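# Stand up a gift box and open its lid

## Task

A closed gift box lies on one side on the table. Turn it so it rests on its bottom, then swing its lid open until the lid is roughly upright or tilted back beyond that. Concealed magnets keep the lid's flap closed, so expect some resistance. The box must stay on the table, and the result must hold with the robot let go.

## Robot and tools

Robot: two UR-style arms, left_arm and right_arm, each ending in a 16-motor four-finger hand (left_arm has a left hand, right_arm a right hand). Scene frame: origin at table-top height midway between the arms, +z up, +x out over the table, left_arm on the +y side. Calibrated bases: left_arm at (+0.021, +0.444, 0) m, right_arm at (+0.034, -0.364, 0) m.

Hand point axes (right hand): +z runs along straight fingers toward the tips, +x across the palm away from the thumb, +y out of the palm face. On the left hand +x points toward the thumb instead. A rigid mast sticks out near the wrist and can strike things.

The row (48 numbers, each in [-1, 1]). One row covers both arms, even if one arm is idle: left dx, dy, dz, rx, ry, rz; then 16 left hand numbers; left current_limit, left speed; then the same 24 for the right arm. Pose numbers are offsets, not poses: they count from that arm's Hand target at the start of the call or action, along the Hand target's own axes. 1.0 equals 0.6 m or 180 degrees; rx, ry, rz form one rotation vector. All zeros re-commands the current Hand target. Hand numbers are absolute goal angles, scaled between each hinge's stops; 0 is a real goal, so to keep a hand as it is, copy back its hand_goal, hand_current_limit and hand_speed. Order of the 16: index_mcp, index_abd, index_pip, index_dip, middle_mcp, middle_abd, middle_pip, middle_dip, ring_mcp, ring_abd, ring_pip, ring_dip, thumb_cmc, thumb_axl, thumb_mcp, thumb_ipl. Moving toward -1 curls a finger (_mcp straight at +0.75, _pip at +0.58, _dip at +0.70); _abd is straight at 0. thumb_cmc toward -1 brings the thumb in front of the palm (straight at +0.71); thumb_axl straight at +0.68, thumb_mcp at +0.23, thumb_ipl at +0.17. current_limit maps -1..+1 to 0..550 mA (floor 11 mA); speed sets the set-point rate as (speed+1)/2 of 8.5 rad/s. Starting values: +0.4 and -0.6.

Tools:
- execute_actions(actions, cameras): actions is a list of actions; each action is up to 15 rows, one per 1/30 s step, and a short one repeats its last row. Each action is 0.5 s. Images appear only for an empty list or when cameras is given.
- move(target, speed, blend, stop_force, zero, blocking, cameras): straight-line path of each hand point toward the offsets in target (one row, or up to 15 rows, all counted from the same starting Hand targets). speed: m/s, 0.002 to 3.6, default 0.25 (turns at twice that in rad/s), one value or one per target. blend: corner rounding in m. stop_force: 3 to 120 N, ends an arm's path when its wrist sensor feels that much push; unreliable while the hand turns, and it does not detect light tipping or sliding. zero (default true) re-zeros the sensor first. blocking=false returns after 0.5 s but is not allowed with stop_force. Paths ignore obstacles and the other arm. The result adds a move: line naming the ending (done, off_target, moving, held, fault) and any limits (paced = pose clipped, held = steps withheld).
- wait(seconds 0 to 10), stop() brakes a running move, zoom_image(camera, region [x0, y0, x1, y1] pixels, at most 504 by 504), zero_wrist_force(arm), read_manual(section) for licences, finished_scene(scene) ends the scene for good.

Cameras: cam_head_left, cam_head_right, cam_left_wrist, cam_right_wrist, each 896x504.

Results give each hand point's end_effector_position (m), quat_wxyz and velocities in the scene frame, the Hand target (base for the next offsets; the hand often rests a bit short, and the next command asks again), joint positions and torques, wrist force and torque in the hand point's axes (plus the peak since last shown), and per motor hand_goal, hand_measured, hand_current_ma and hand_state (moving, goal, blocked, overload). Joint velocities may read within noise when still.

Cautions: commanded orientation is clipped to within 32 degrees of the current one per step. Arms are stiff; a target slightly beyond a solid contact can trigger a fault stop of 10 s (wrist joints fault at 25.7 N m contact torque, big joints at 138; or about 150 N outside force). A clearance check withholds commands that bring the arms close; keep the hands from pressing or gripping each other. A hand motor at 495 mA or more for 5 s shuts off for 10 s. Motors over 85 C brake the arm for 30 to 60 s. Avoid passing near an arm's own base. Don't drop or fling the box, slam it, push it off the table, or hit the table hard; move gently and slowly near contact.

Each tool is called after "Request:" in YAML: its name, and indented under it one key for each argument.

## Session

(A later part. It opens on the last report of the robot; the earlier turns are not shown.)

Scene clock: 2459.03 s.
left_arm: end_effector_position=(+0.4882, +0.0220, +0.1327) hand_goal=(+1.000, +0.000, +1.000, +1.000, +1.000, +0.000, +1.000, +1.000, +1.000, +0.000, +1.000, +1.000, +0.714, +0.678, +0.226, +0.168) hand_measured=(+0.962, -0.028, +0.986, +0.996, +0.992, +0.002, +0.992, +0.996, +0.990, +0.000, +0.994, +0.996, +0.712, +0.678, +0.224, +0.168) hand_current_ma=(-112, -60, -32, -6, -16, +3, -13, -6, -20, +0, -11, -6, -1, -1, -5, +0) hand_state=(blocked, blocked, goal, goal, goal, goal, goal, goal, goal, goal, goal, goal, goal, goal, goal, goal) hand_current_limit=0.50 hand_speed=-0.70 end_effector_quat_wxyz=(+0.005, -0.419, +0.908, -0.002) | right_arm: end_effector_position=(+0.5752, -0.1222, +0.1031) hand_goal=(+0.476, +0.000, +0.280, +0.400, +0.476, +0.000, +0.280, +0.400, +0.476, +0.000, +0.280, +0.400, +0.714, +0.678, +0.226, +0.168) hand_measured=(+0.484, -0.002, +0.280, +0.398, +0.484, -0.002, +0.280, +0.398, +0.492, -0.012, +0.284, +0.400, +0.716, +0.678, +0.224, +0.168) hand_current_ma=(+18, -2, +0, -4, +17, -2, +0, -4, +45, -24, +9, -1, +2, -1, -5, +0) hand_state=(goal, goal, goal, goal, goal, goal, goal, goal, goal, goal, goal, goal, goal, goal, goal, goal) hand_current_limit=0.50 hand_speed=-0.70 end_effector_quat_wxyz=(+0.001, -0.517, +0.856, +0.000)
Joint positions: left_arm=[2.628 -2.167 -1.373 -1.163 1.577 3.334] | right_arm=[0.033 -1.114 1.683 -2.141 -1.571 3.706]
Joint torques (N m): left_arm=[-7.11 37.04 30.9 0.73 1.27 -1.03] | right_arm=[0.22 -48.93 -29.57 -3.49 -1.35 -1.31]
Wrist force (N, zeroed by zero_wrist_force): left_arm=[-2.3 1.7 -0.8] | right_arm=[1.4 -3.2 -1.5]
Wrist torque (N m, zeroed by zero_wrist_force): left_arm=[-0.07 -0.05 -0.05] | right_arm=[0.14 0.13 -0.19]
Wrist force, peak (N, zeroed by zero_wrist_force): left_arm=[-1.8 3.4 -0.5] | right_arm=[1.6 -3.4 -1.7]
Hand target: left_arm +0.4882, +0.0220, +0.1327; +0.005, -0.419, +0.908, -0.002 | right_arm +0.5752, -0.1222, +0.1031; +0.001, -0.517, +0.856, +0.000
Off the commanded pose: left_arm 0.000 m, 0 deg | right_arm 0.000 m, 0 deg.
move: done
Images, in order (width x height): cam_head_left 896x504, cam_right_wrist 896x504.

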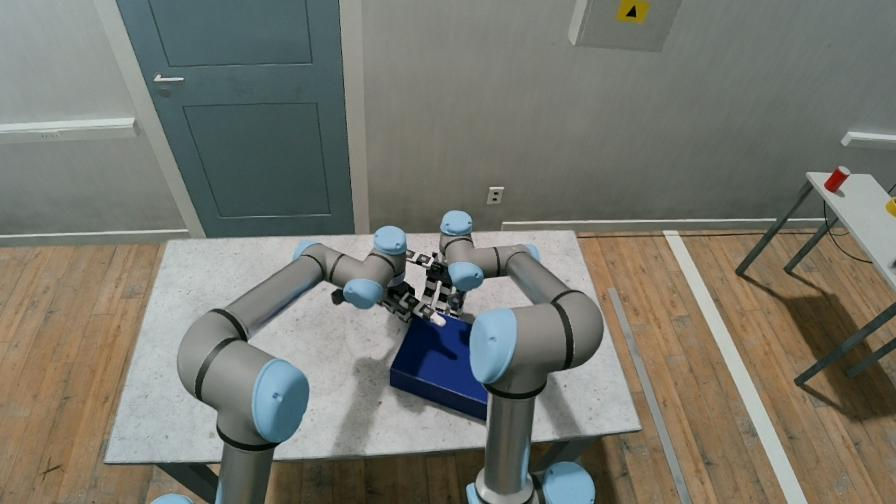

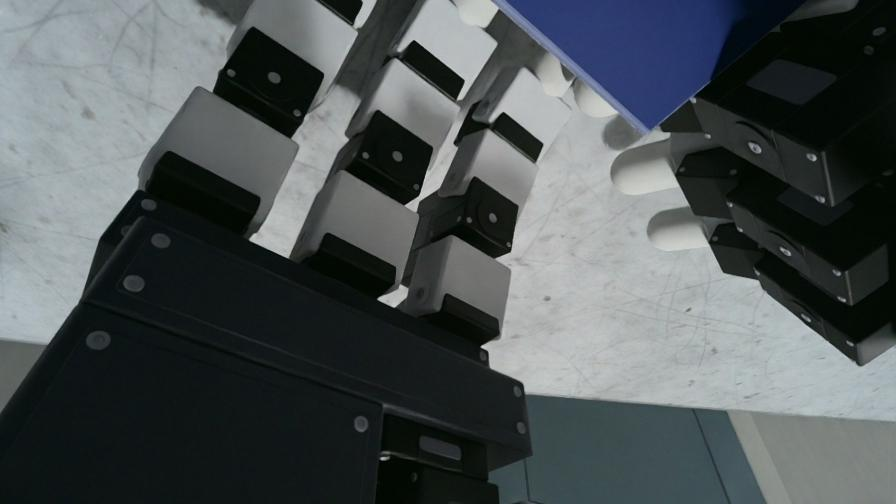

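Request:
wait:
  seconds: 0.1
  cameras: ["all"]

Request:
zoom_image:
  camera: "cam_head_right"
  region: [360, 230, 560, 350]

Request:
zoom_image:
  camera: "cam_right_wrist"
  region: [420, 0, 720, 220]

Scene clock: 2479.10 s.
left_arm: end_effector_position=(+0.4882, +0.0220, +0.1327) hand_goal=(+1.000, +0.000, +1.000, +1.000, +1.000, +0.000, +1.000, +1.000, +1.000, +0.000, +1.000, +1.000, +0.714, +0.678, +0.226, +0.168) hand_measured=(+0.962, -0.028, +0.986, +0.996, +0.992, +0.002, +0.992, +0.996, +0.990, +0.000, +0.994, +0.996, +0.712, +0.678, +0.224, +0.168) hand_current_ma=(-112, -60, -32, -6, -16, +3, -13, -6, -20, +0, -11, -6, -1, -1, -5, +0) hand_state=(blocked, blocked, goal, goal, goal, goal, goal, goal, goal, goal, goal, goal, goal, goal, goal, goal) hand_current_limit=0.50 hand_speed=-0.70 end_effector_quat_wxyz=(+0.005, -0.419, +0.908, -0.002) | right_arm: end_effector_position=(+0.5752, -0.1222, +0.1031) hand_goal=(+0.476, +0.000, +0.280, +0.400, +0.476, +0.000, +0.280, +0.400, +0.476, +0.000, +0.280, +0.400, +0.714, +0.678, +0.226, +0.168) hand_measured=(+0.484, -0.002, +0.280, +0.398, +0.484, -0.002, +0.280, +0.398, +0.492, -0.012, +0.284, +0.400, +0.716, +0.678, +0.224, +0.168) hand_current_ma=(+18, -2, +0, -4, +17, -2, +0, -4, +45, -24, +9, -1, +2, -1, -5, +0) hand_state=(goal, goal, goal, goal, goal, goal, goal, goal, goal, goal, goal, goal, goal, goal, goal, goal) hand_current_limit=0.50 hand_speed=-0.70 end_effector_quat_wxyz=(+0.001, -0.517, +0.856, +0.000)
Joint positions: left_arm=[2.628 -2.167 -1.373 -1.163 1.577 3.334] | right_arm=[0.033 -1.114 1.683 -2.141 -1.571 3.706]
Joint torques (N m): left_arm=[-6.91 38.24 30.92 1.24 0.85 -1.01] | right_arm=[0.4 -48.61 -29.02 -3.44 -1.48 -1.29]
Wrist force (N, zeroed by zero_wrist_force): left_arm=[-2.2 1.9 -0.1] | right_arm=[1.4 -3.1 -0.3]
Wrist torque (N m, zeroed by zero_wrist_force): left_arm=[-0.04 -0.07 -0.04] | right_arm=[0.11 0.12 -0.18]
Wrist force, peak (N, zeroed by zero_wrist_force): left_arm=[-2.5 2.0 0.3] | right_arm=[1.8 -3.4 -1.8]
Hand target: left_arm +0.4882, +0.0220, +0.1327; +0.005, -0.419, +0.908, -0.002 | right_arm +0.5752, -0.1222, +0.1031; +0.001, -0.517, +0.856, +0.000
Off the commanded pose: left_arm 0.000 m, 0 deg | right_arm 0.000 m, 0 deg.
wait: 0.10 s; at rest from the start

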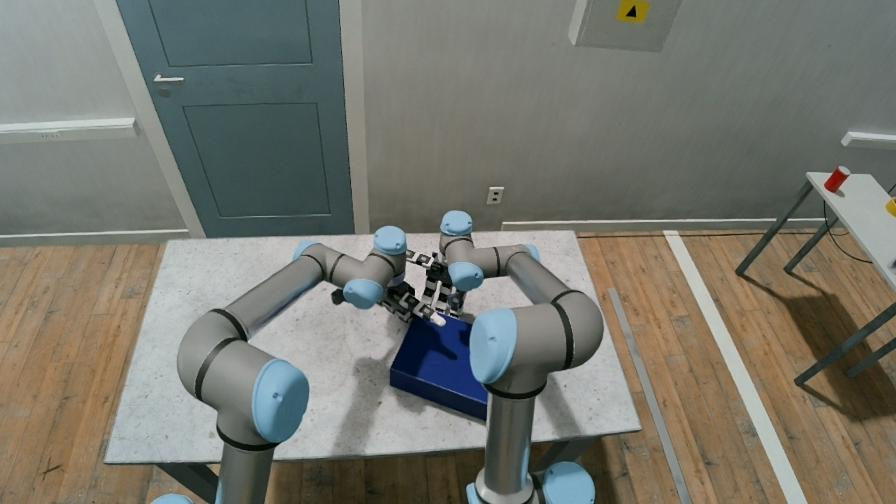

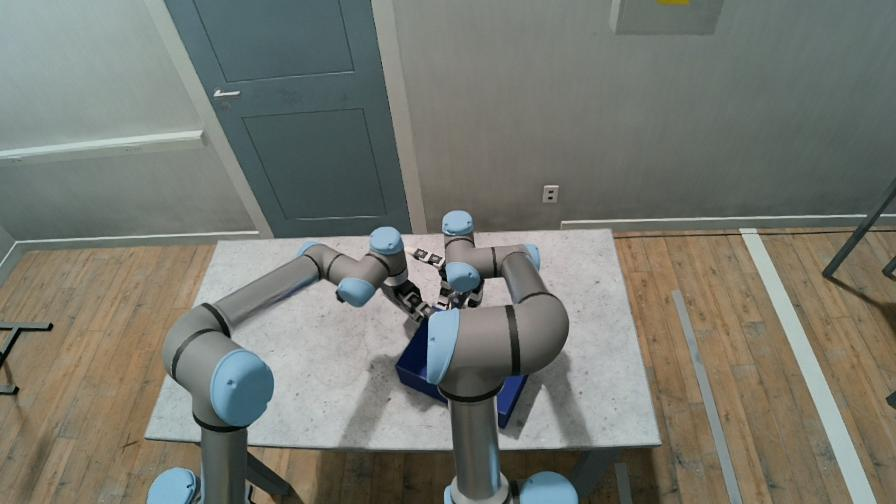

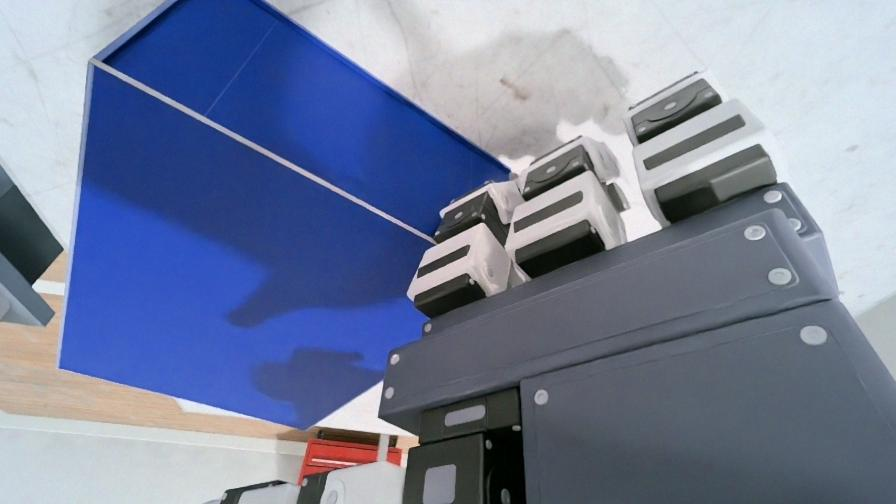

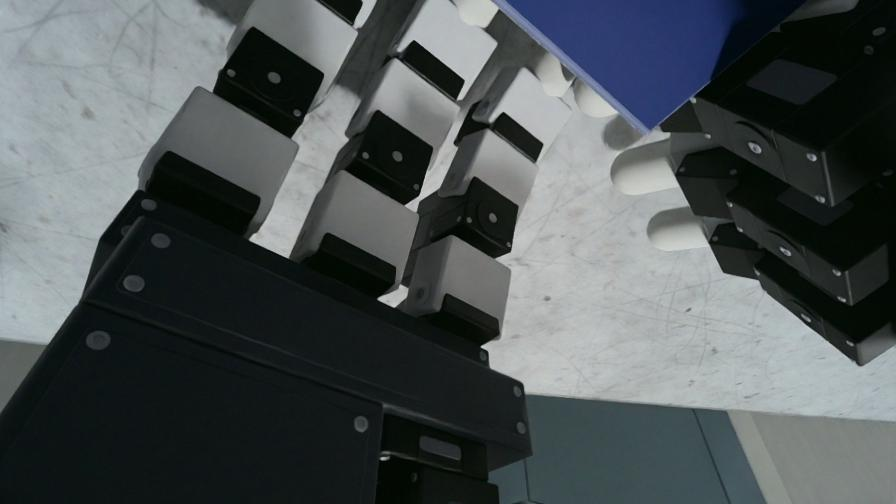

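Scaled by 2.520 from the camera's 896x504 image, which has a finer 1280x720 frame.

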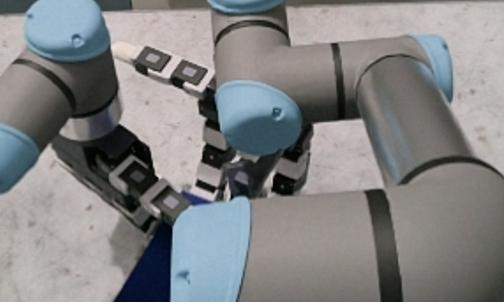

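Scaled by 1.680 from the camera's 896x504 image, which has a finer 1280x720 frame.

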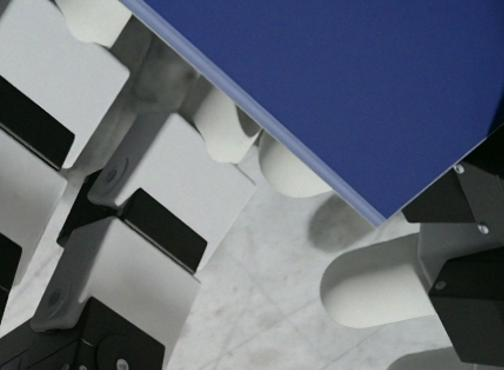

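Request:
move:
  target:
    - [-0.0895,0.0544,0,0,0,0,1,0,1,1,1,0,1,1,1,0,1,1,0.714,0.678,0.226,0.168,0.5,-0.7, 0,0,0,0,0,0,0.476,0,0.28,0.4,0.476,0,0.28,0.4,0.476,0,0.28,0.4,0.714,0.678,0.226,0.168,0.5,-0.7]
    - [-0.0418,0.2285,-0.478,0,0,0,1,0,1,1,1,0,1,1,1,0,1,1,0.714,0.678,0.226,0.168,0.5,-0.7, 0,0,0,0,0,0,0.476,0,0.28,0.4,0.476,0,0.28,0.4,0.476,0,0.28,0.4,0.714,0.678,0.226,0.168,0.5,-0.7]
    - [-0.0418,0.2285,-0.478,-0.0548,0.2835,-0.4746,1,0,1,1,1,0,1,1,1,0,1,1,0.714,0.678,0.226,0.168,0.5,-0.7, 0,0,0,0,0,0,0.476,0,0.28,0.4,0.476,0,0.28,0.4,0.476,0,0.28,0.4,0.714,0.678,0.226,0.168,0.5,-0.7]
    - [-0.0418,0.2285,-0.478,0.0872,-0.4507,0.7545,1,0,1,1,1,0,1,1,1,0,1,1,0.714,0.678,0.226,0.168,0.5,-0.7, 0,0,0,0,0,0,0.476,0,0.28,0.4,0.476,0,0.28,0.4,0.476,0,0.28,0.4,0.714,0.678,0.226,0.168,0.5,-0.7]
  speed: [0.1,0.3,0.5,0.5]
  blend: [0.02,0,0,0]
  cameras: ["cam_head_left","cam_left_wrist","cam_right_wrist"]

Scene clock: 2613.77 s.
left_arm: end_effector_position=(+0.3969, +0.1301, +0.4185) hand_goal=(+1.000, +0.000, +1.000, +1.000, +1.000, +0.000, +1.000, +1.000, +1.000, +0.000, +1.000, +1.000, +0.714, +0.678, +0.226, +0.168) hand_measured=(+1.000, -0.002, +0.998, +0.998, +1.000, +0.002, +0.998, +0.996, +1.000, +0.000, +0.998, +0.998, +0.720, +0.678, +0.224, +0.168) hand_current_ma=(+0, -2, -3, -4, +0, +1, -4, -5, +0, +0, -3, -4, +12, -1, -5, +0) hand_state=(goal, goal, goal, goal, goal, goal, goal, goal, goal, goal, goal, goal, goal, goal, goal, goal) hand_current_limit=0.50 hand_speed=-0.70 end_effector_quat_wxyz=(+0.499, +0.686, +0.514, +0.126) | right_arm: end_effector_position=(+0.5752, -0.1222, +0.1031) hand_goal=(+0.476, +0.000, +0.280, +0.400, +0.476, +0.000, +0.280, +0.400, +0.476, +0.000, +0.280, +0.400, +0.714, +0.678, +0.226, +0.168) hand_measured=(+0.484, -0.002, +0.280, +0.398, +0.484, -0.002, +0.280, +0.398, +0.492, -0.012, +0.284, +0.400, +0.716, +0.678, +0.224, +0.168) hand_current_ma=(+18, -2, +0, -4, +17, -2, +0, -4, +45, -24, +9, -1, +2, -1, -5, +0) hand_state=(goal, goal, goal, goal, goal, goal, goal, goal, goal, goal, goal, goal, goal, goal, goal, goal) hand_current_limit=0.50 hand_speed=-0.70 end_effector_quat_wxyz=(+0.001, -0.517, +0.856, +0.000)
Joint positions: left_arm=[2.759 -1.144 -2.45 -0.054 1.31 -0.254] | right_arm=[0.033 -1.114 1.683 -2.141 -1.571 3.706]
Joint torques (N m): left_arm=[-6.8 -9.71 30.61 5.15 1.39 -1.11] | right_arm=[0.46 -49.12 -29.18 -3.34 -1.29 -1.18]
Wrist force (N, zeroed by zero_wrist_force): left_arm=[-1.3 0.5 0.6] | right_arm=[0.8 -1.3 0.3]
Wrist torque (N m, zeroed by zero_wrist_force): left_arm=[0.01 0.24 0.00] | right_arm=[0.03 0.02 -0.09]
Wrist force, peak (N, zeroed by zero_wrist_force): left_arm=[-2.4 2.3 0.1] | right_arm=[1.6 -3.5 -1.8]
Hand target: left_arm +0.3969, +0.1301, +0.4184; +0.499, +0.686, +0.514, +0.126 | right_arm +0.5752, -0.1222, +0.1031; +0.001, -0.517, +0.856, +0.000
Off the commanded pose: left_arm 0.000 m, 0 deg | right_arm 0.000 m, 0 deg.
move: done
Images, in order (width x height): cam_head_left 896x504, cam_left_wrist 896x504, cam_right_wrist 896x504.

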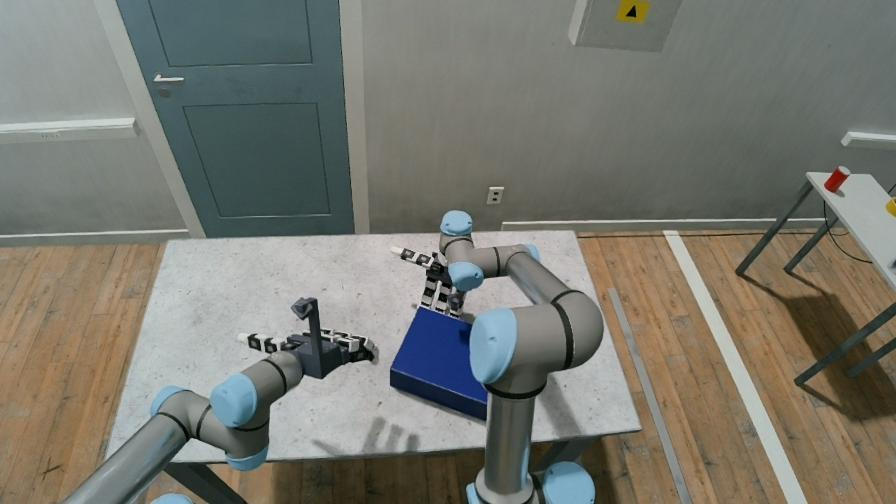

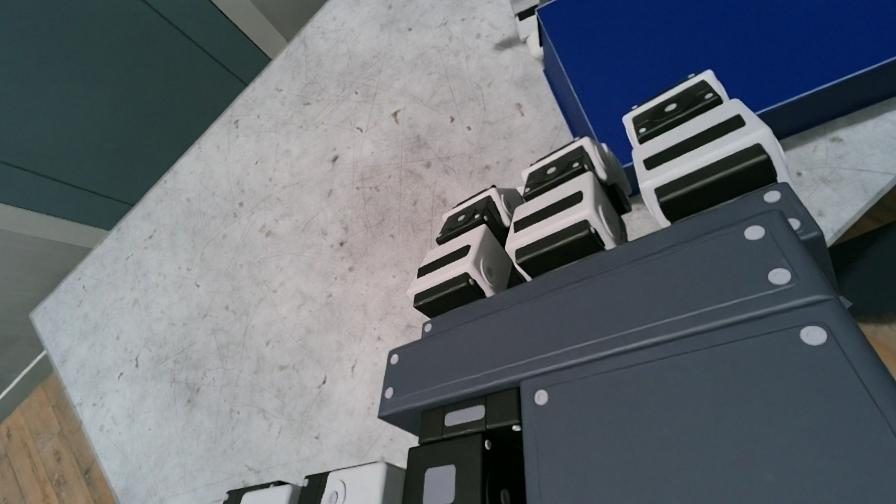

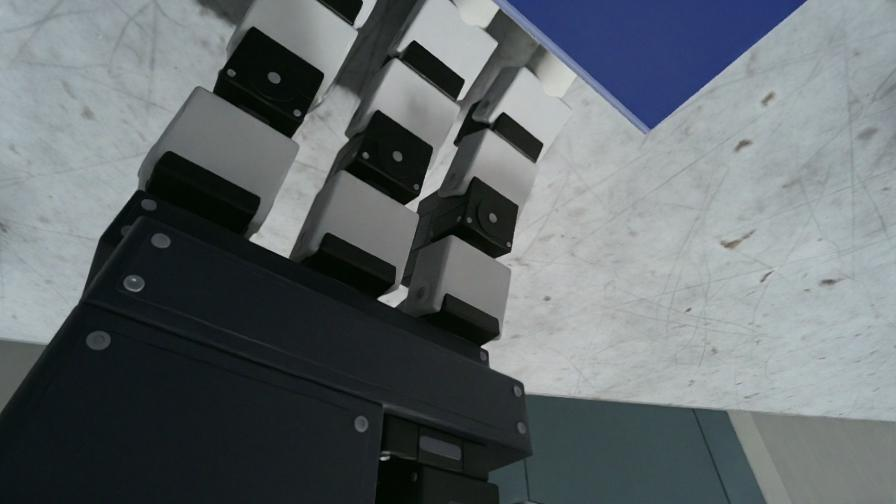

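Request:
move:
  target:
    - [0.2035,0.0943,0.4362,0,0,0,1,0,1,1,1,0,1,1,1,0,1,1,0.714,0.678,0.226,0.168,0.5,-0.7, 0,0,0,0,0,0,0.476,0,0.28,0.4,0.476,0,0.28,0.4,0.476,0,0.28,0.4,0.714,0.678,0.226,0.168,0.5,-0.7]
    - [0.214,-0.0588,0.525,0,0,0,1,0,1,1,1,0,1,1,1,0,1,1,0.714,0.678,0.226,0.168,0.5,-0.7, 0,0,0,0,0,0,0.476,0,0.28,0.4,0.476,0,0.28,0.4,0.476,0,0.28,0.4,0.714,0.678,0.226,0.168,0.5,-0.7]
  speed: [0.25,0.08]
  stop_force: 8
  cameras: ["cam_head_left","cam_left_wrist","cam_right_wrist"]

Request:
zoom_image:
  camera: "cam_right_wrist"
  region: [500, 0, 896, 300]

Scene clock: 2637.57 s.
left_arm: end_effector_position=(+0.6491, +0.0610, +0.1980) hand_goal=(+1.000, +0.000, +1.000, +1.000, +1.000, +0.000, +1.000, +1.000, +1.000, +0.000, +1.000, +1.000, +0.714, +0.678, +0.226, +0.168) hand_measured=(+1.000, -0.002, +0.998, +0.998, +1.000, +0.002, +0.998, +0.996, +1.000, +0.000, +0.998, +0.998, +0.720, +0.678, +0.224, +0.168) hand_current_ma=(+0, -2, -3, -4, +0, +1, -4, -4, +0, +0, -3, -4, +12, -1, -5, +0) hand_state=(goal, goal, goal, goal, goal, goal, goal, goal, goal, goal, goal, goal, goal, goal, goal, goal) hand_current_limit=0.50 hand_speed=-0.70 end_effector_quat_wxyz=(+0.499, +0.686, +0.514, +0.126) | right_arm: end_effector_position=(+0.5752, -0.1222, +0.1031) hand_goal=(+0.476, +0.000, +0.280, +0.400, +0.476, +0.000, +0.280, +0.400, +0.476, +0.000, +0.280, +0.400, +0.714, +0.678, +0.226, +0.168) hand_measured=(+0.484, -0.002, +0.280, +0.398, +0.484, -0.002, +0.280, +0.398, +0.492, -0.012, +0.284, +0.400, +0.716, +0.678, +0.224, +0.168) hand_current_ma=(+18, -2, +0, -4, +17, -2, +0, -4, +45, -24, +9, -1, +2, -1, -5, +0) hand_state=(goal, goal, goal, goal, goal, goal, goal, goal, goal, goal, goal, goal, goal, goal, goal, goal) hand_current_limit=0.50 hand_speed=-0.70 end_effector_quat_wxyz=(+0.001, -0.517, +0.856, +0.000)
Joint positions: left_arm=[2.822 -2.198 -2.041 0.58 1.255 -0.222] | right_arm=[0.033 -1.114 1.683 -2.141 -1.571 3.706]
Joint torques (N m): left_arm=[-5.69 28.34 21.78 5.08 1.37 -1.2] | right_arm=[0.94 -48.58 -28.99 -3.3 -1.25 -1.22]
Wrist force (N, zeroed by zero_wrist_force): left_arm=[-1.3 0.6 0.2] | right_arm=[0.8 -1.3 0.3]
Wrist torque (N m, zeroed by zero_wrist_force): left_arm=[0.06 0.19 0.00] | right_arm=[0.03 0.02 -0.10]
Wrist force, peak (N, zeroed by zero_wrist_force): left_arm=[-1.1 0.9 1.5] | right_arm=[0.9 -1.8 0.1]
Hand target: left_arm +0.6491, +0.0610, +0.1980; +0.499, +0.686, +0.514, +0.126 | right_arm +0.5752, -0.1222, +0.1031; +0.001, -0.517, +0.856, +0.000
Off the commanded pose: left_arm 0.000 m, 0 deg | right_arm 0.000 m, 0 deg.
move: done
Images, in order (width x height): cam_head_left 896x504, cam_left_wrist 896x504, cam_right_wrist 896x504.

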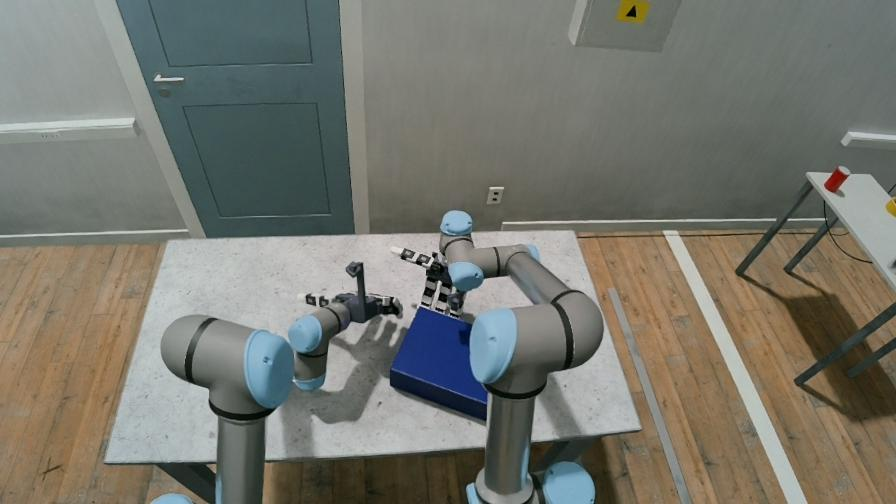

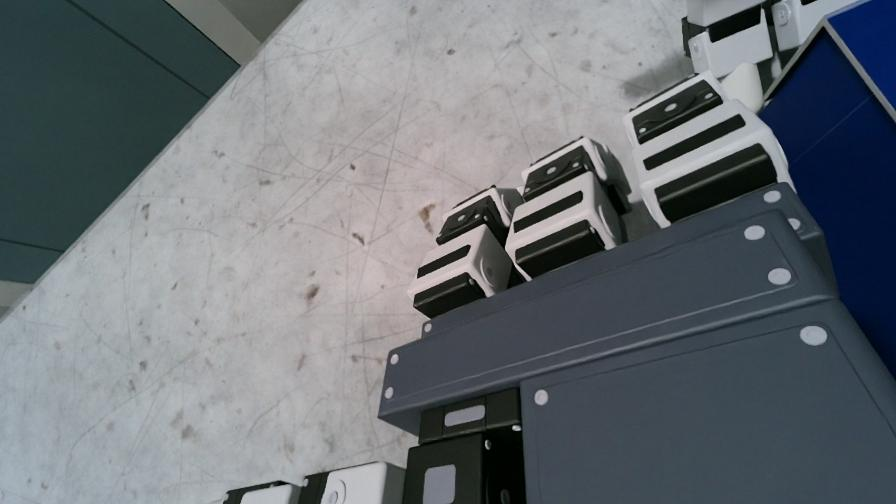

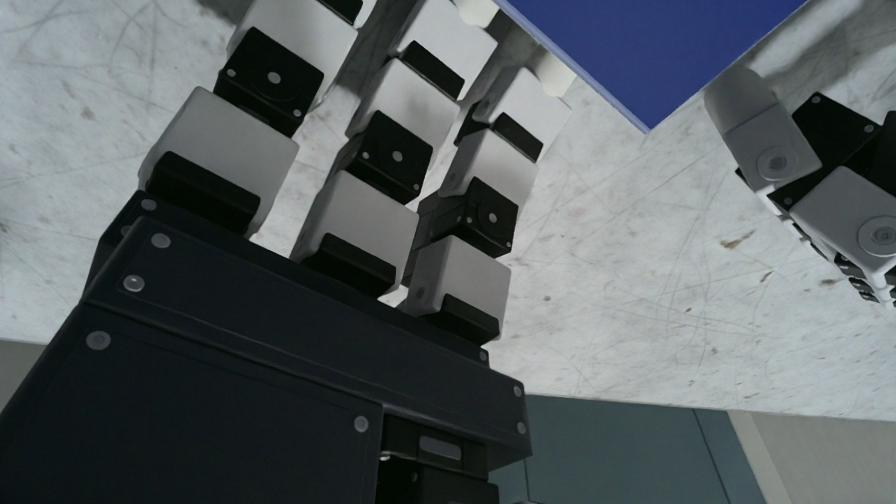

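Scaled by 1.273 from the camera's 896x504 image, which has a finer 1280x720 frame.

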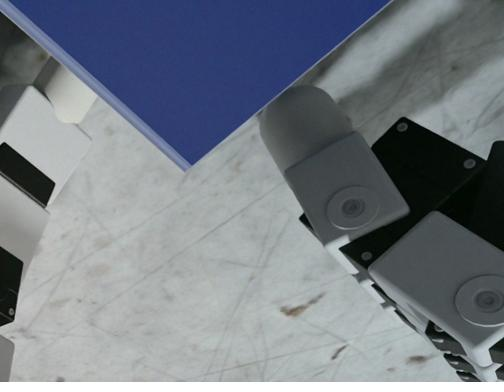

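Request:
move:
  target: [-0.094,-0.0296,0.0171,0,0,0,1,0,1,1,1,0,1,1,1,0,1,1,0.714,0.678,0.226,0.168,0.7,-0.7, 0,0,0,0,0,0,0.476,0,0.28,0.4,0.476,0,0.28,0.4,0.476,0,0.28,0.4,0.714,0.678,0.226,0.168,0.5,-0.7]
  speed: 0.012
  stop_force: 5
  cameras: ["cam_left_wrist","cam_right_wrist"]

Request:
zoom_image:
  camera: "cam_right_wrist"
  region: [500, 0, 896, 300]

Scene clock: 2651.20 s.
left_arm: end_effector_position=(+0.6210, +0.0079, +0.1979) hand_goal=(+1.000, +0.000, +1.000, +1.000, +1.000, +0.000, +1.000, +1.000, +1.000, +0.000, +1.000, +1.000, +0.714, +0.678, +0.226, +0.168) hand_measured=(+1.000, -0.002, +0.998, +0.998, +1.000, +0.002, +0.998, +0.996, +0.992, +0.034, +0.996, +1.000, +0.720, +0.678, +0.224, +0.168) hand_current_ma=(+0, -2, -3, -4, +0, +1, -4, -4, -18, +76, -7, -1, +12, -1, -5, +0) hand_state=(goal, goal, goal, goal, goal, goal, goal, goal, goal, blocked, goal, goal, goal, goal, goal, goal) hand_current_limit=0.70 hand_speed=-0.70 end_effector_quat_wxyz=(+0.499, +0.686, +0.514, +0.126) | right_arm: end_effector_position=(+0.5752, -0.1222, +0.1031) hand_goal=(+0.476, +0.000, +0.280, +0.400, +0.476, +0.000, +0.280, +0.400, +0.476, +0.000, +0.280, +0.400, +0.714, +0.678, +0.226, +0.168) hand_measured=(+0.484, -0.002, +0.280, +0.398, +0.484, -0.002, +0.282, +0.400, +0.484, -0.004, +0.284, +0.400, +0.716, +0.678, +0.224, +0.168) hand_current_ma=(+18, -2, +0, -4, +17, -3, +4, -1, +18, -4, +9, +0, +2, -1, -5, +0) hand_state=(goal, goal, goal, goal, goal, goal, goal, goal, goal, goal, goal, goal, goal, goal, goal, goal) hand_current_limit=0.50 hand_speed=-0.70 end_effector_quat_wxyz=(+0.001, -0.517, +0.856, +0.000)
Joint positions: left_arm=[2.698 -2.214 -2.007 0.579 1.363 -0.284] | right_arm=[0.033 -1.114 1.683 -2.141 -1.571 3.706]
Joint torques (N m): left_arm=[-7.34 28.95 21.52 0.82 1.23 -1.05] | right_arm=[1.24 -48.55 -28.86 -3.21 -1.01 -1.26]
Wrist force (N, zeroed by zero_wrist_force): left_arm=[0.4 2.5 0.6] | right_arm=[0.5 -0.5 0.1]
Wrist torque (N m, zeroed by zero_wrist_force): left_arm=[0.00 0.32 0.21] | right_arm=[-0.03 -0.02 -0.04]
Wrist force, peak (N, zeroed by zero_wrist_force): left_arm=[0.7 4.3 -1.6] | right_arm=[1.1 -1.7 0.4]
Hand target: left_arm +0.6210, +0.0079, +0.1979; +0.499, +0.686, +0.514, +0.126 | right_arm +0.5752, -0.1222, +0.1031; +0.001, -0.517, +0.856, +0.000
Off the commanded pose: left_arm 0.000 m, 0 deg | right_arm 0.000 m, 0 deg.
move: done
Images, in order (width x height): cam_left_wrist 896x504, cam_right_wrist 896x504.

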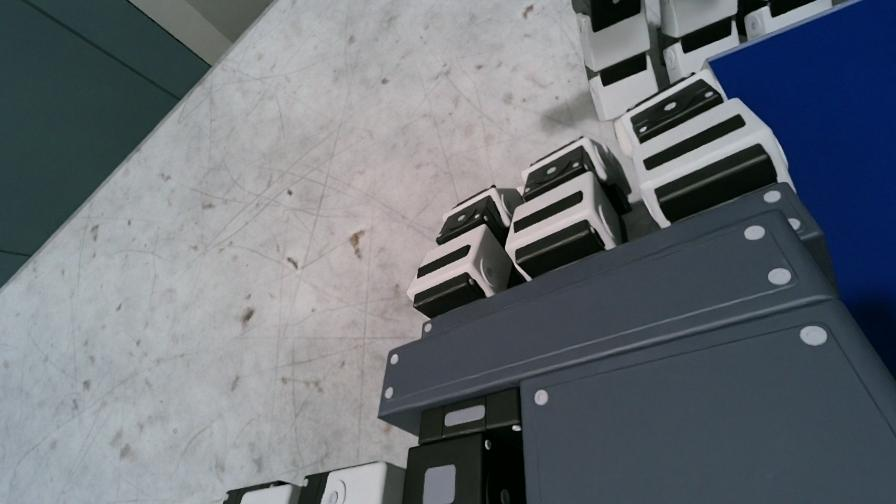

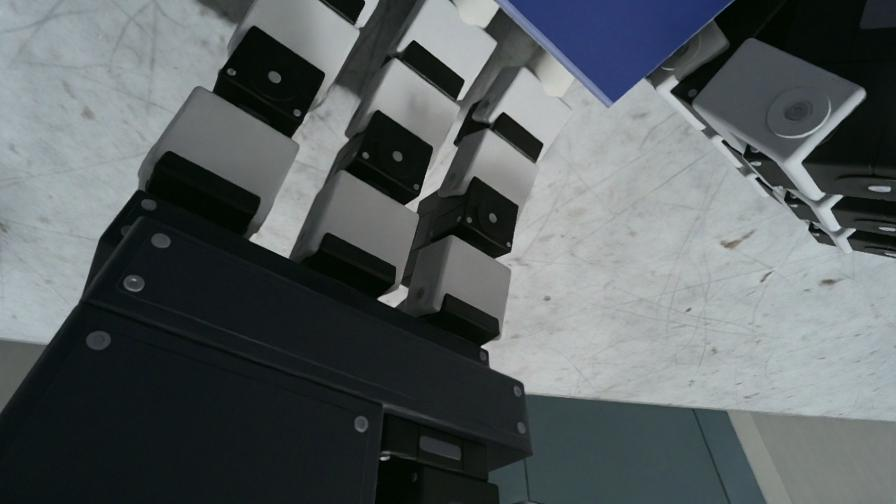

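Scaled by 1.273 from the camera's 896x504 image, which has a finer 1280x720 frame.

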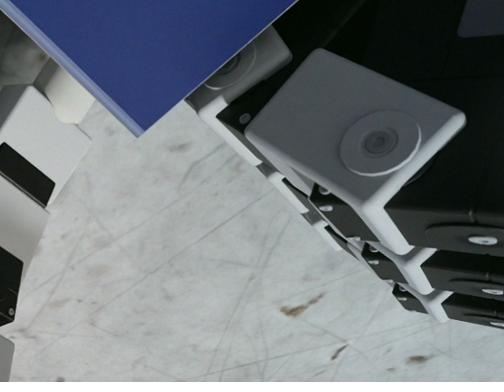

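Request:
move:
  target: [-0.0094,0.0303,0.0595,0,0,0,1,0,1,1,1,0,1,1,1,0,1,1,0.714,0.678,0.226,0.168,0.7,-0.7, 0,0,0,0,0,0,0.476,0,0.28,0.4,0.476,0,0.28,0.4,0.476,0,0.28,0.4,0.714,0.678,0.226,0.168,0.5,-0.7]
  speed: 0.008
  stop_force: 8
  cameras: ["cam_left_wrist","cam_right_wrist"]

Request:
zoom_image:
  camera: "cam_right_wrist"
  region: [500, 0, 896, 300]

Scene clock: 2666.80 s.
left_arm: end_effector_position=(+0.6363, -0.0033, +0.1979) hand_goal=(+1.000, +0.000, +1.000, +1.000, +1.000, +0.000, +1.000, +1.000, +1.000, +0.000, +1.000, +1.000, +0.714, +0.678, +0.226, +0.168) hand_measured=(+1.000, -0.002, +0.998, +0.998, +1.000, +0.002, +0.998, +0.996, +1.000, +0.042, +1.000, +1.000, +0.720, +0.678, +0.224, +0.168) hand_current_ma=(+0, -2, -3, -4, +0, +1, -4, -4, +1, +101, +0, +0, +12, -1, -5, +0) hand_state=(goal, goal, goal, goal, goal, goal, goal, goal, goal, blocked, goal, goal, goal, goal, goal, goal) hand_current_limit=0.70 hand_speed=-0.70 end_effector_quat_wxyz=(+0.499, +0.686, +0.514, +0.126) | right_arm: end_effector_position=(+0.5752, -0.1222, +0.1031) hand_goal=(+0.476, +0.000, +0.280, +0.400, +0.476, +0.000, +0.280, +0.400, +0.476, +0.000, +0.280, +0.400, +0.714, +0.678, +0.226, +0.168) hand_measured=(+0.484, -0.002, +0.280, +0.398, +0.508, -0.018, +0.282, +0.392, +0.496, -0.014, +0.284, +0.398, +0.716, +0.678, +0.224, +0.168) hand_current_ma=(+18, -2, +0, -4, +101, -38, +4, -19, +54, -30, +9, -4, +2, -1, -5, +0) hand_state=(goal, goal, goal, goal, blocked, goal, goal, goal, goal, goal, goal, goal, goal, goal, goal, goal) hand_current_limit=0.50 hand_speed=-0.70 end_effector_quat_wxyz=(+0.001, -0.517, +0.856, +0.000)
Joint positions: left_arm=[2.691 -2.239 -1.949 0.546 1.37 -0.288] | right_arm=[0.033 -1.114 1.683 -2.141 -1.571 3.706]
Joint torques (N m): left_arm=[6.86 58.62 2.24 5.96 -1.47 1.53] | right_arm=[1.22 -40.83 -19.62 0.29 -0.81 -1.22]
Wrist force (N, zeroed by zero_wrist_force): left_arm=[0.2 -1.5 -2.4] | right_arm=[2.6 -8.8 -5.1]
Wrist torque (N m, zeroed by zero_wrist_force): left_arm=[0.57 0.04 0.38] | right_arm=[0.47 0.39 -0.39]
Wrist force, peak (N, zeroed by zero_wrist_force): left_arm=[0.7 -3.2 -5.8] | right_arm=[2.8 -9.2 -6.0]
Hand target: left_arm +0.6363, -0.0033, +0.1979; +0.499, +0.686, +0.514, +0.126 (not the last commanded pose) | right_arm +0.5752, -0.1222, +0.1031; +0.001, -0.517, +0.856, +0.000
Off the commanded pose: left_arm 0.021 m, 0 deg | right_arm 0.000 m, 0 deg.
move: contact (left_arm)
Images, in order (width x height): cam_left_wrist 896x504, cam_right_wrist 896x504.

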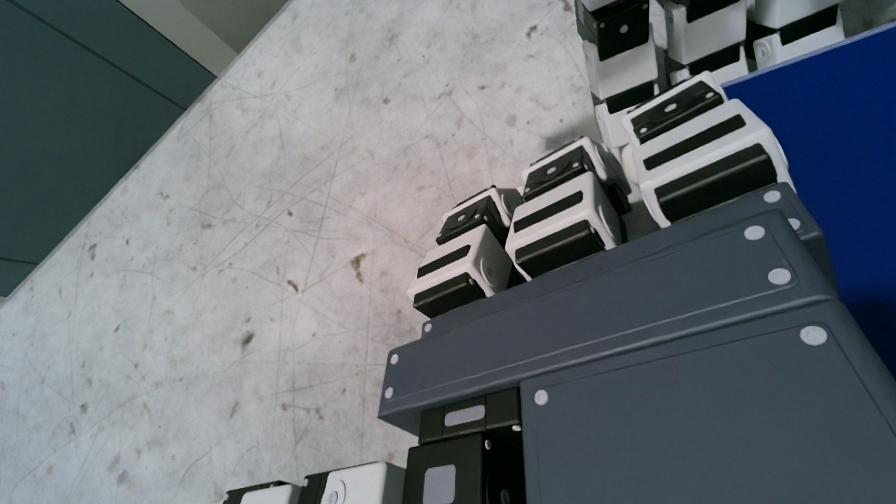

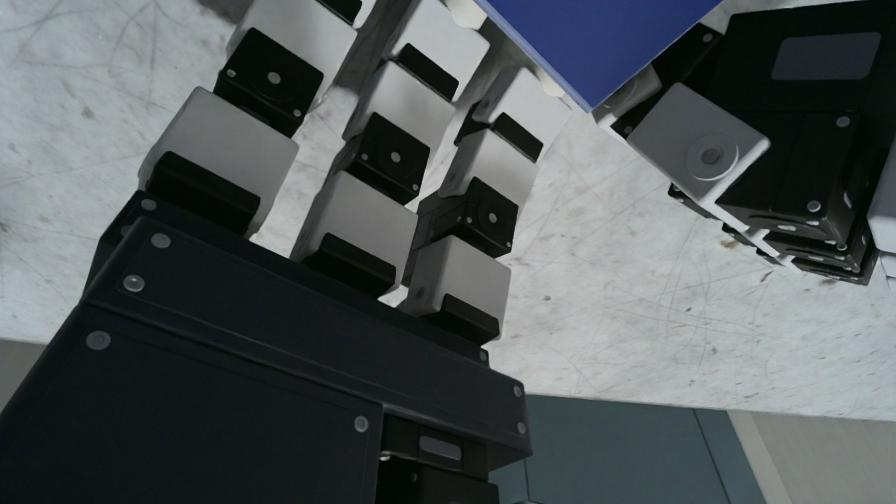

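Scaled by 1.273 from the camera's 896x504 image, which has a finer 1280x720 frame.

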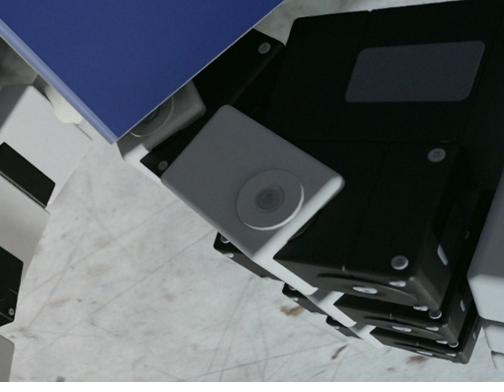

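Request:
move:
  target: [-0.006,0.0231,0.0444,0,0,0,1,0,1,1,1,0,1,1,1,0,1,1,0.714,0.678,0.226,0.168,0.75,-0.7, 0,0,0,0,0,0,0.476,0,0.28,0.4,0.476,0,0.28,0.4,0.476,0,0.28,0.4,0.714,0.678,0.226,0.168,0.75,-0.7]
  speed: 0.006
  stop_force: 20
  cameras: ["cam_left_wrist","cam_right_wrist"]

Request:
zoom_image:
  camera: "cam_right_wrist"
  region: [400, 0, 796, 300]

Scene clock: 2683.20 s.
left_arm: end_effector_position=(+0.6610, -0.0207, +0.1979) hand_goal=(+1.000, +0.000, +1.000, +1.000, +1.000, +0.000, +1.000, +1.000, +1.000, +0.000, +1.000, +1.000, +0.714, +0.678, +0.226, +0.168) hand_measured=(+1.000, -0.002, +0.998, +0.998, +1.000, +0.004, +1.000, +1.000, +1.000, +0.050, +1.000, +1.000, +0.720, +0.678, +0.224, +0.168) hand_current_ma=(+0, -2, -3, -4, +0, +7, +0, +0, +0, +130, +0, +0, +12, -1, -5, +0) hand_state=(goal, goal, goal, goal, goal, goal, goal, goal, goal, blocked, goal, goal, goal, goal, goal, goal) hand_current_limit=0.75 hand_speed=-0.70 end_effector_quat_wxyz=(+0.499, +0.686, +0.514, +0.126) | right_arm: end_effector_position=(+0.5752, -0.1222, +0.1031) hand_goal=(+0.476, +0.000, +0.280, +0.400, +0.476, +0.000, +0.280, +0.400, +0.476, +0.000, +0.280, +0.400, +0.714, +0.678, +0.226, +0.168) hand_measured=(+0.484, -0.002, +0.282, +0.398, +0.508, -0.018, +0.282, +0.392, +0.496, -0.014, +0.284, +0.398, +0.716, +0.678, +0.224, +0.168) hand_current_ma=(+18, -4, +1, -4, +101, -39, +4, -19, +54, -30, +9, -3, +2, -1, -5, +0) hand_state=(goal, goal, goal, goal, blocked, goal, goal, goal, goal, goal, goal, goal, goal, goal, goal, goal) hand_current_limit=0.75 hand_speed=-0.70 end_effector_quat_wxyz=(+0.001, -0.517, +0.856, +0.000)
Joint positions: left_arm=[2.682 -2.279 -1.855 0.494 1.377 -0.292] | right_arm=[0.033 -1.114 1.683 -2.141 -1.571 3.706]
Joint torques (N m): left_arm=[-8.85 34.16 24.36 0.95 0.52 -1.08] | right_arm=[1.38 -26.96 -27.95 -2.67 0.04 -1.15]
Wrist force (N, zeroed by zero_wrist_force): left_arm=[3.2 0.7 -1.9] | right_arm=[2.5 -3.9 -1.1]
Wrist torque (N m, zeroed by zero_wrist_force): left_arm=[0.39 0.27 0.51] | right_arm=[0.22 0.20 -0.13]
Wrist force, peak (N, zeroed by zero_wrist_force): left_arm=[0.9 -3.9 -4.9] | right_arm=[2.9 -9.0 -5.9]
Hand target: left_arm +0.6610, -0.0207, +0.1979; +0.499, +0.686, +0.514, +0.126 | right_arm +0.5752, -0.1222, +0.1031; +0.001, -0.517, +0.856, +0.000
Off the commanded pose: left_arm 0.000 m, 0 deg | right_arm 0.000 m, 0 deg.
move: done
Images, in order (width x height): cam_left_wrist 896x504, cam_right_wrist 896x504.

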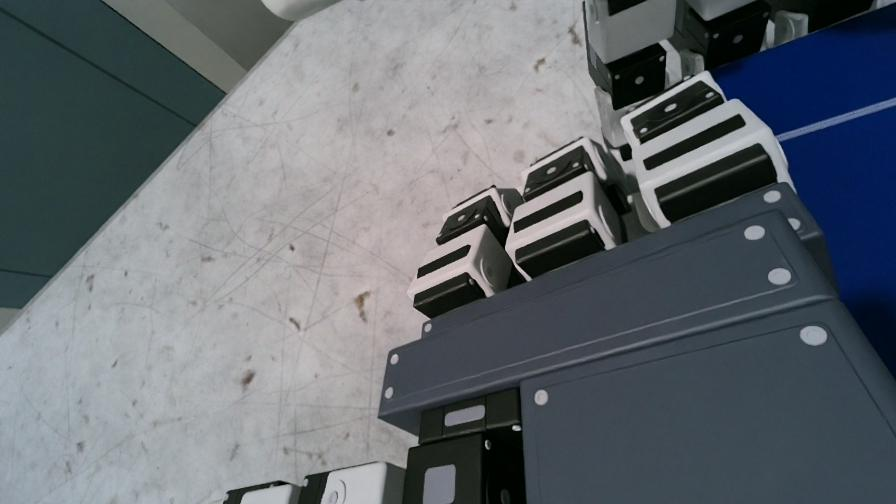

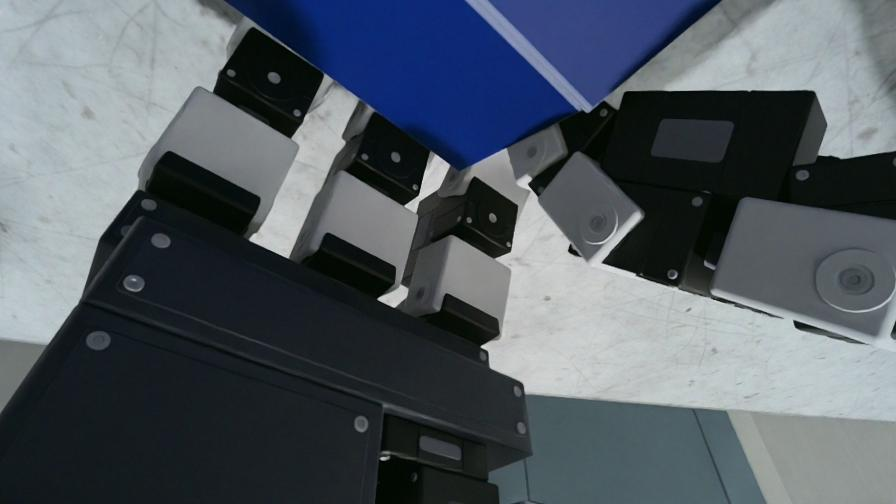

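Scaled by 1.273 from the camera's 896x504 image, which has a finer 1280x720 frame.

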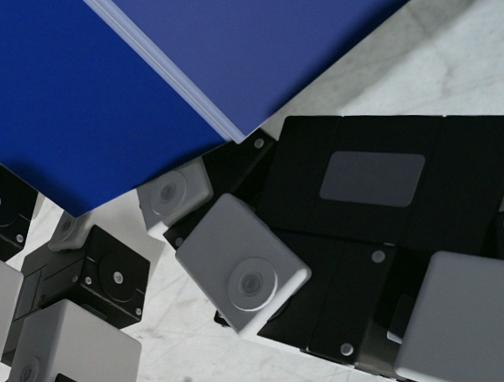

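Request:
move:
  target:
    - [0.006,-0.0292,-0.0506,0,0,0,1,0,1,1,1,0,1,1,1,0,1,1,0.714,0.678,0.226,0.168,0.75,-0.7, 0,0,0,0,0,0,0.476,0,0.28,0.4,0.476,0,0.28,0.4,0.476,0,0.28,0.4,0.714,0.678,0.226,0.168,0.75,-0.7]
    - [-0.0094,-0.0322,-0.049,0,0,0,1,0,1,1,1,0,1,1,1,0,1,1,0.714,0.678,0.226,0.168,0.75,-0.7, 0,0,0,0,0,0,0.476,0,0.28,0.4,0.476,0,0.28,0.4,0.476,0,0.28,0.4,0.714,0.678,0.226,0.168,0.75,-0.7]
    - [-0.0334,0.0228,-0.0793,0,0,0,1,0,1,1,1,0,1,1,1,0,1,1,0.714,0.678,0.226,0.168,0.75,-0.7, 0,0,0,0,0,0,0.476,0,0.28,0.4,0.476,0,0.28,0.4,0.476,0,0.28,0.4,0.714,0.678,0.226,0.168,0.75,-0.7]
  speed: 0.02
  stop_force: 10
  cameras: ["cam_left_wrist","cam_right_wrist","cam_head_left"]

Request:
zoom_image:
  camera: "cam_head_left"
  region: [360, 250, 560, 420]

Scene clock: 2735.53 s.
left_arm: end_effector_position=(+0.6275, -0.0106, +0.2382) hand_goal=(+1.000, +0.000, +1.000, +1.000, +1.000, +0.000, +1.000, +1.000, +1.000, +0.000, +1.000, +1.000, +0.714, +0.678, +0.226, +0.168) hand_measured=(+1.000, -0.002, +0.998, +0.998, +1.000, +0.004, +1.000, +1.000, +1.000, +0.022, +1.000, +1.000, +0.720, +0.678, +0.224, +0.168) hand_current_ma=(+0, -2, -3, -4, +0, +7, +0, +0, +0, +46, +0, -1, +12, -1, -5, +0) hand_state=(goal, goal, goal, goal, goal, goal, goal, goal, goal, blocked, goal, goal, goal, goal, goal, goal) hand_current_limit=0.75 hand_speed=-0.70 end_effector_quat_wxyz=(+0.499, +0.686, +0.514, +0.126) | right_arm: end_effector_position=(+0.5752, -0.1222, +0.1031) hand_goal=(+0.476, +0.000, +0.280, +0.400, +0.476, +0.000, +0.280, +0.400, +0.476, +0.000, +0.280, +0.400, +0.714, +0.678, +0.226, +0.168) hand_measured=(+0.482, -0.004, +0.282, +0.398, +0.484, -0.002, +0.284, +0.400, +0.484, -0.004, +0.284, +0.398, +0.716, +0.678, +0.224, +0.168) hand_current_ma=(+12, -4, +2, -3, +18, -4, +7, +0, +18, -4, +9, -2, +2, -1, -5, +0) hand_state=(goal, goal, goal, goal, goal, goal, goal, goal, goal, goal, goal, goal, goal, goal, goal, goal) hand_current_limit=0.75 hand_speed=-0.70 end_effector_quat_wxyz=(+0.001, -0.517, +0.856, +0.000)
Joint positions: left_arm=[2.67 -2.15 -1.95 0.461 1.388 -0.298] | right_arm=[0.033 -1.114 1.683 -2.141 -1.571 3.706]
Joint torques (N m): left_arm=[-6.98 57.59 23.8 1.13 0.7 -1.25] | right_arm=[2.27 -46.62 -27.48 -2.54 1.2 -1.15]
Wrist force (N, zeroed by zero_wrist_force): left_arm=[-0.2 -0.3 0.8] | right_arm=[0.4 -0.3 0.2]
Wrist torque (N m, zeroed by zero_wrist_force): left_arm=[0.02 0.31 0.21] | right_arm=[-0.03 -0.03 -0.03]
Wrist force, peak (N, zeroed by zero_wrist_force): left_arm=[3.4 0.5 -1.9] | right_arm=[2.9 -4.4 -2.8]
Hand target: left_arm +0.6275, -0.0106, +0.2382; +0.499, +0.686, +0.514, +0.126 | right_arm +0.5752, -0.1222, +0.1031; +0.001, -0.517, +0.856, +0.000
Off the commanded pose: left_arm 0.000 m, 0 deg | right_arm 0.000 m, 0 deg.
move: done
Images, in order (width x height): cam_head_left 896x504, cam_left_wrist 896x504, cam_right_wrist 896x504.

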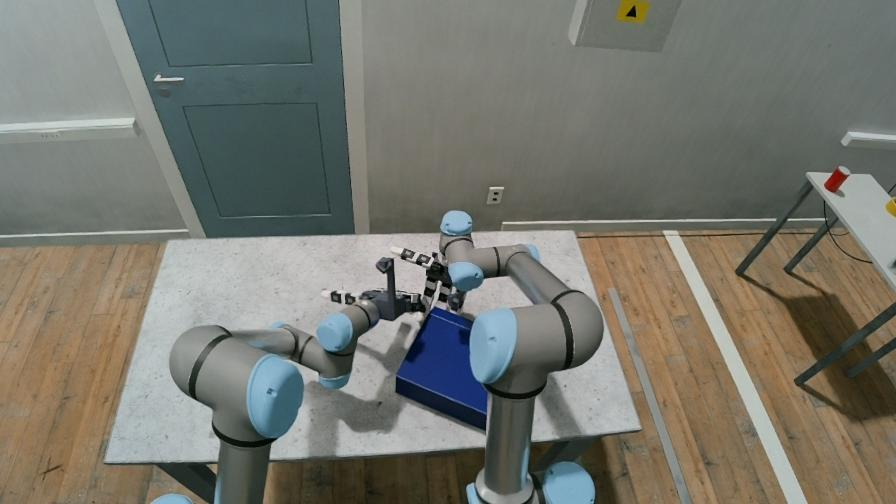

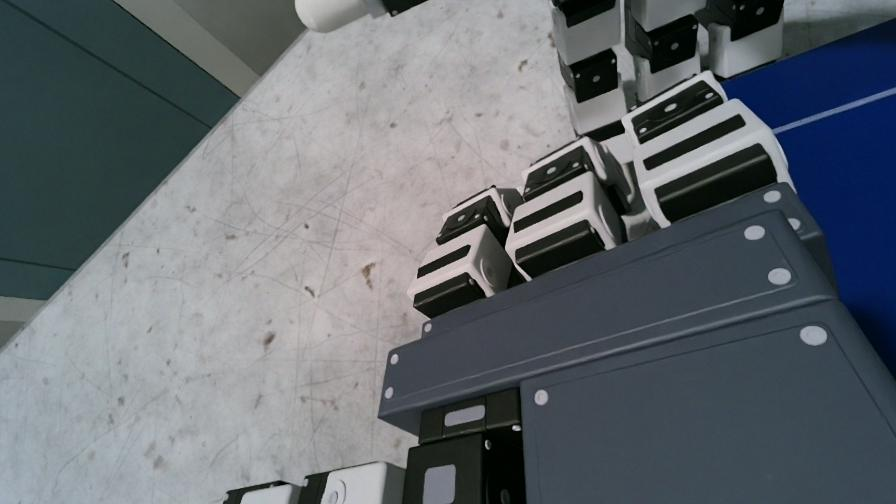

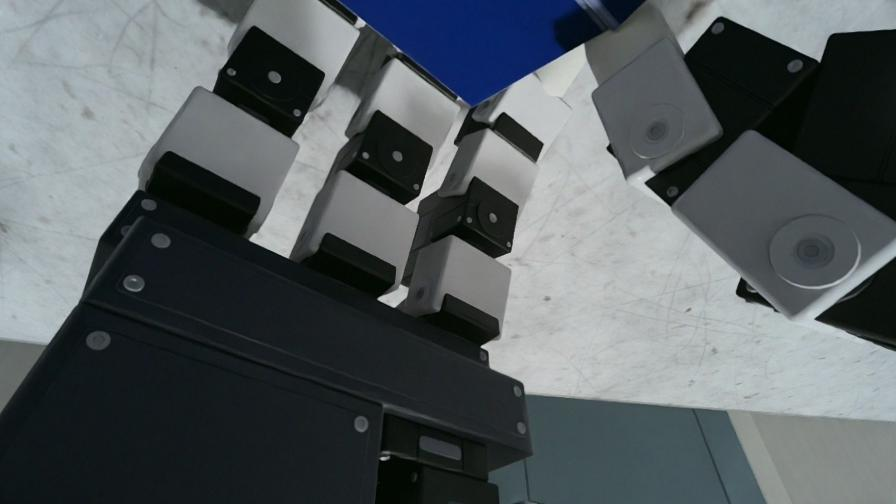

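Scaled by 2.520 from the camera's 896x504 image, which has a finer 1280x720 frame.

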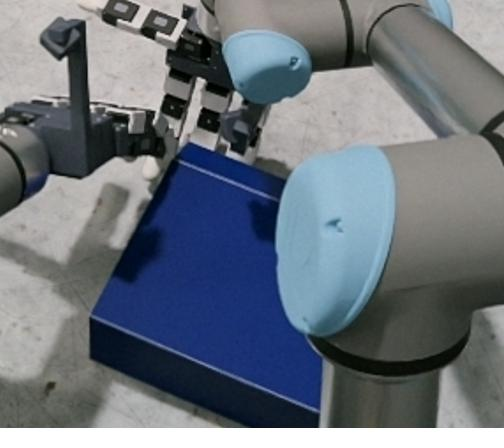

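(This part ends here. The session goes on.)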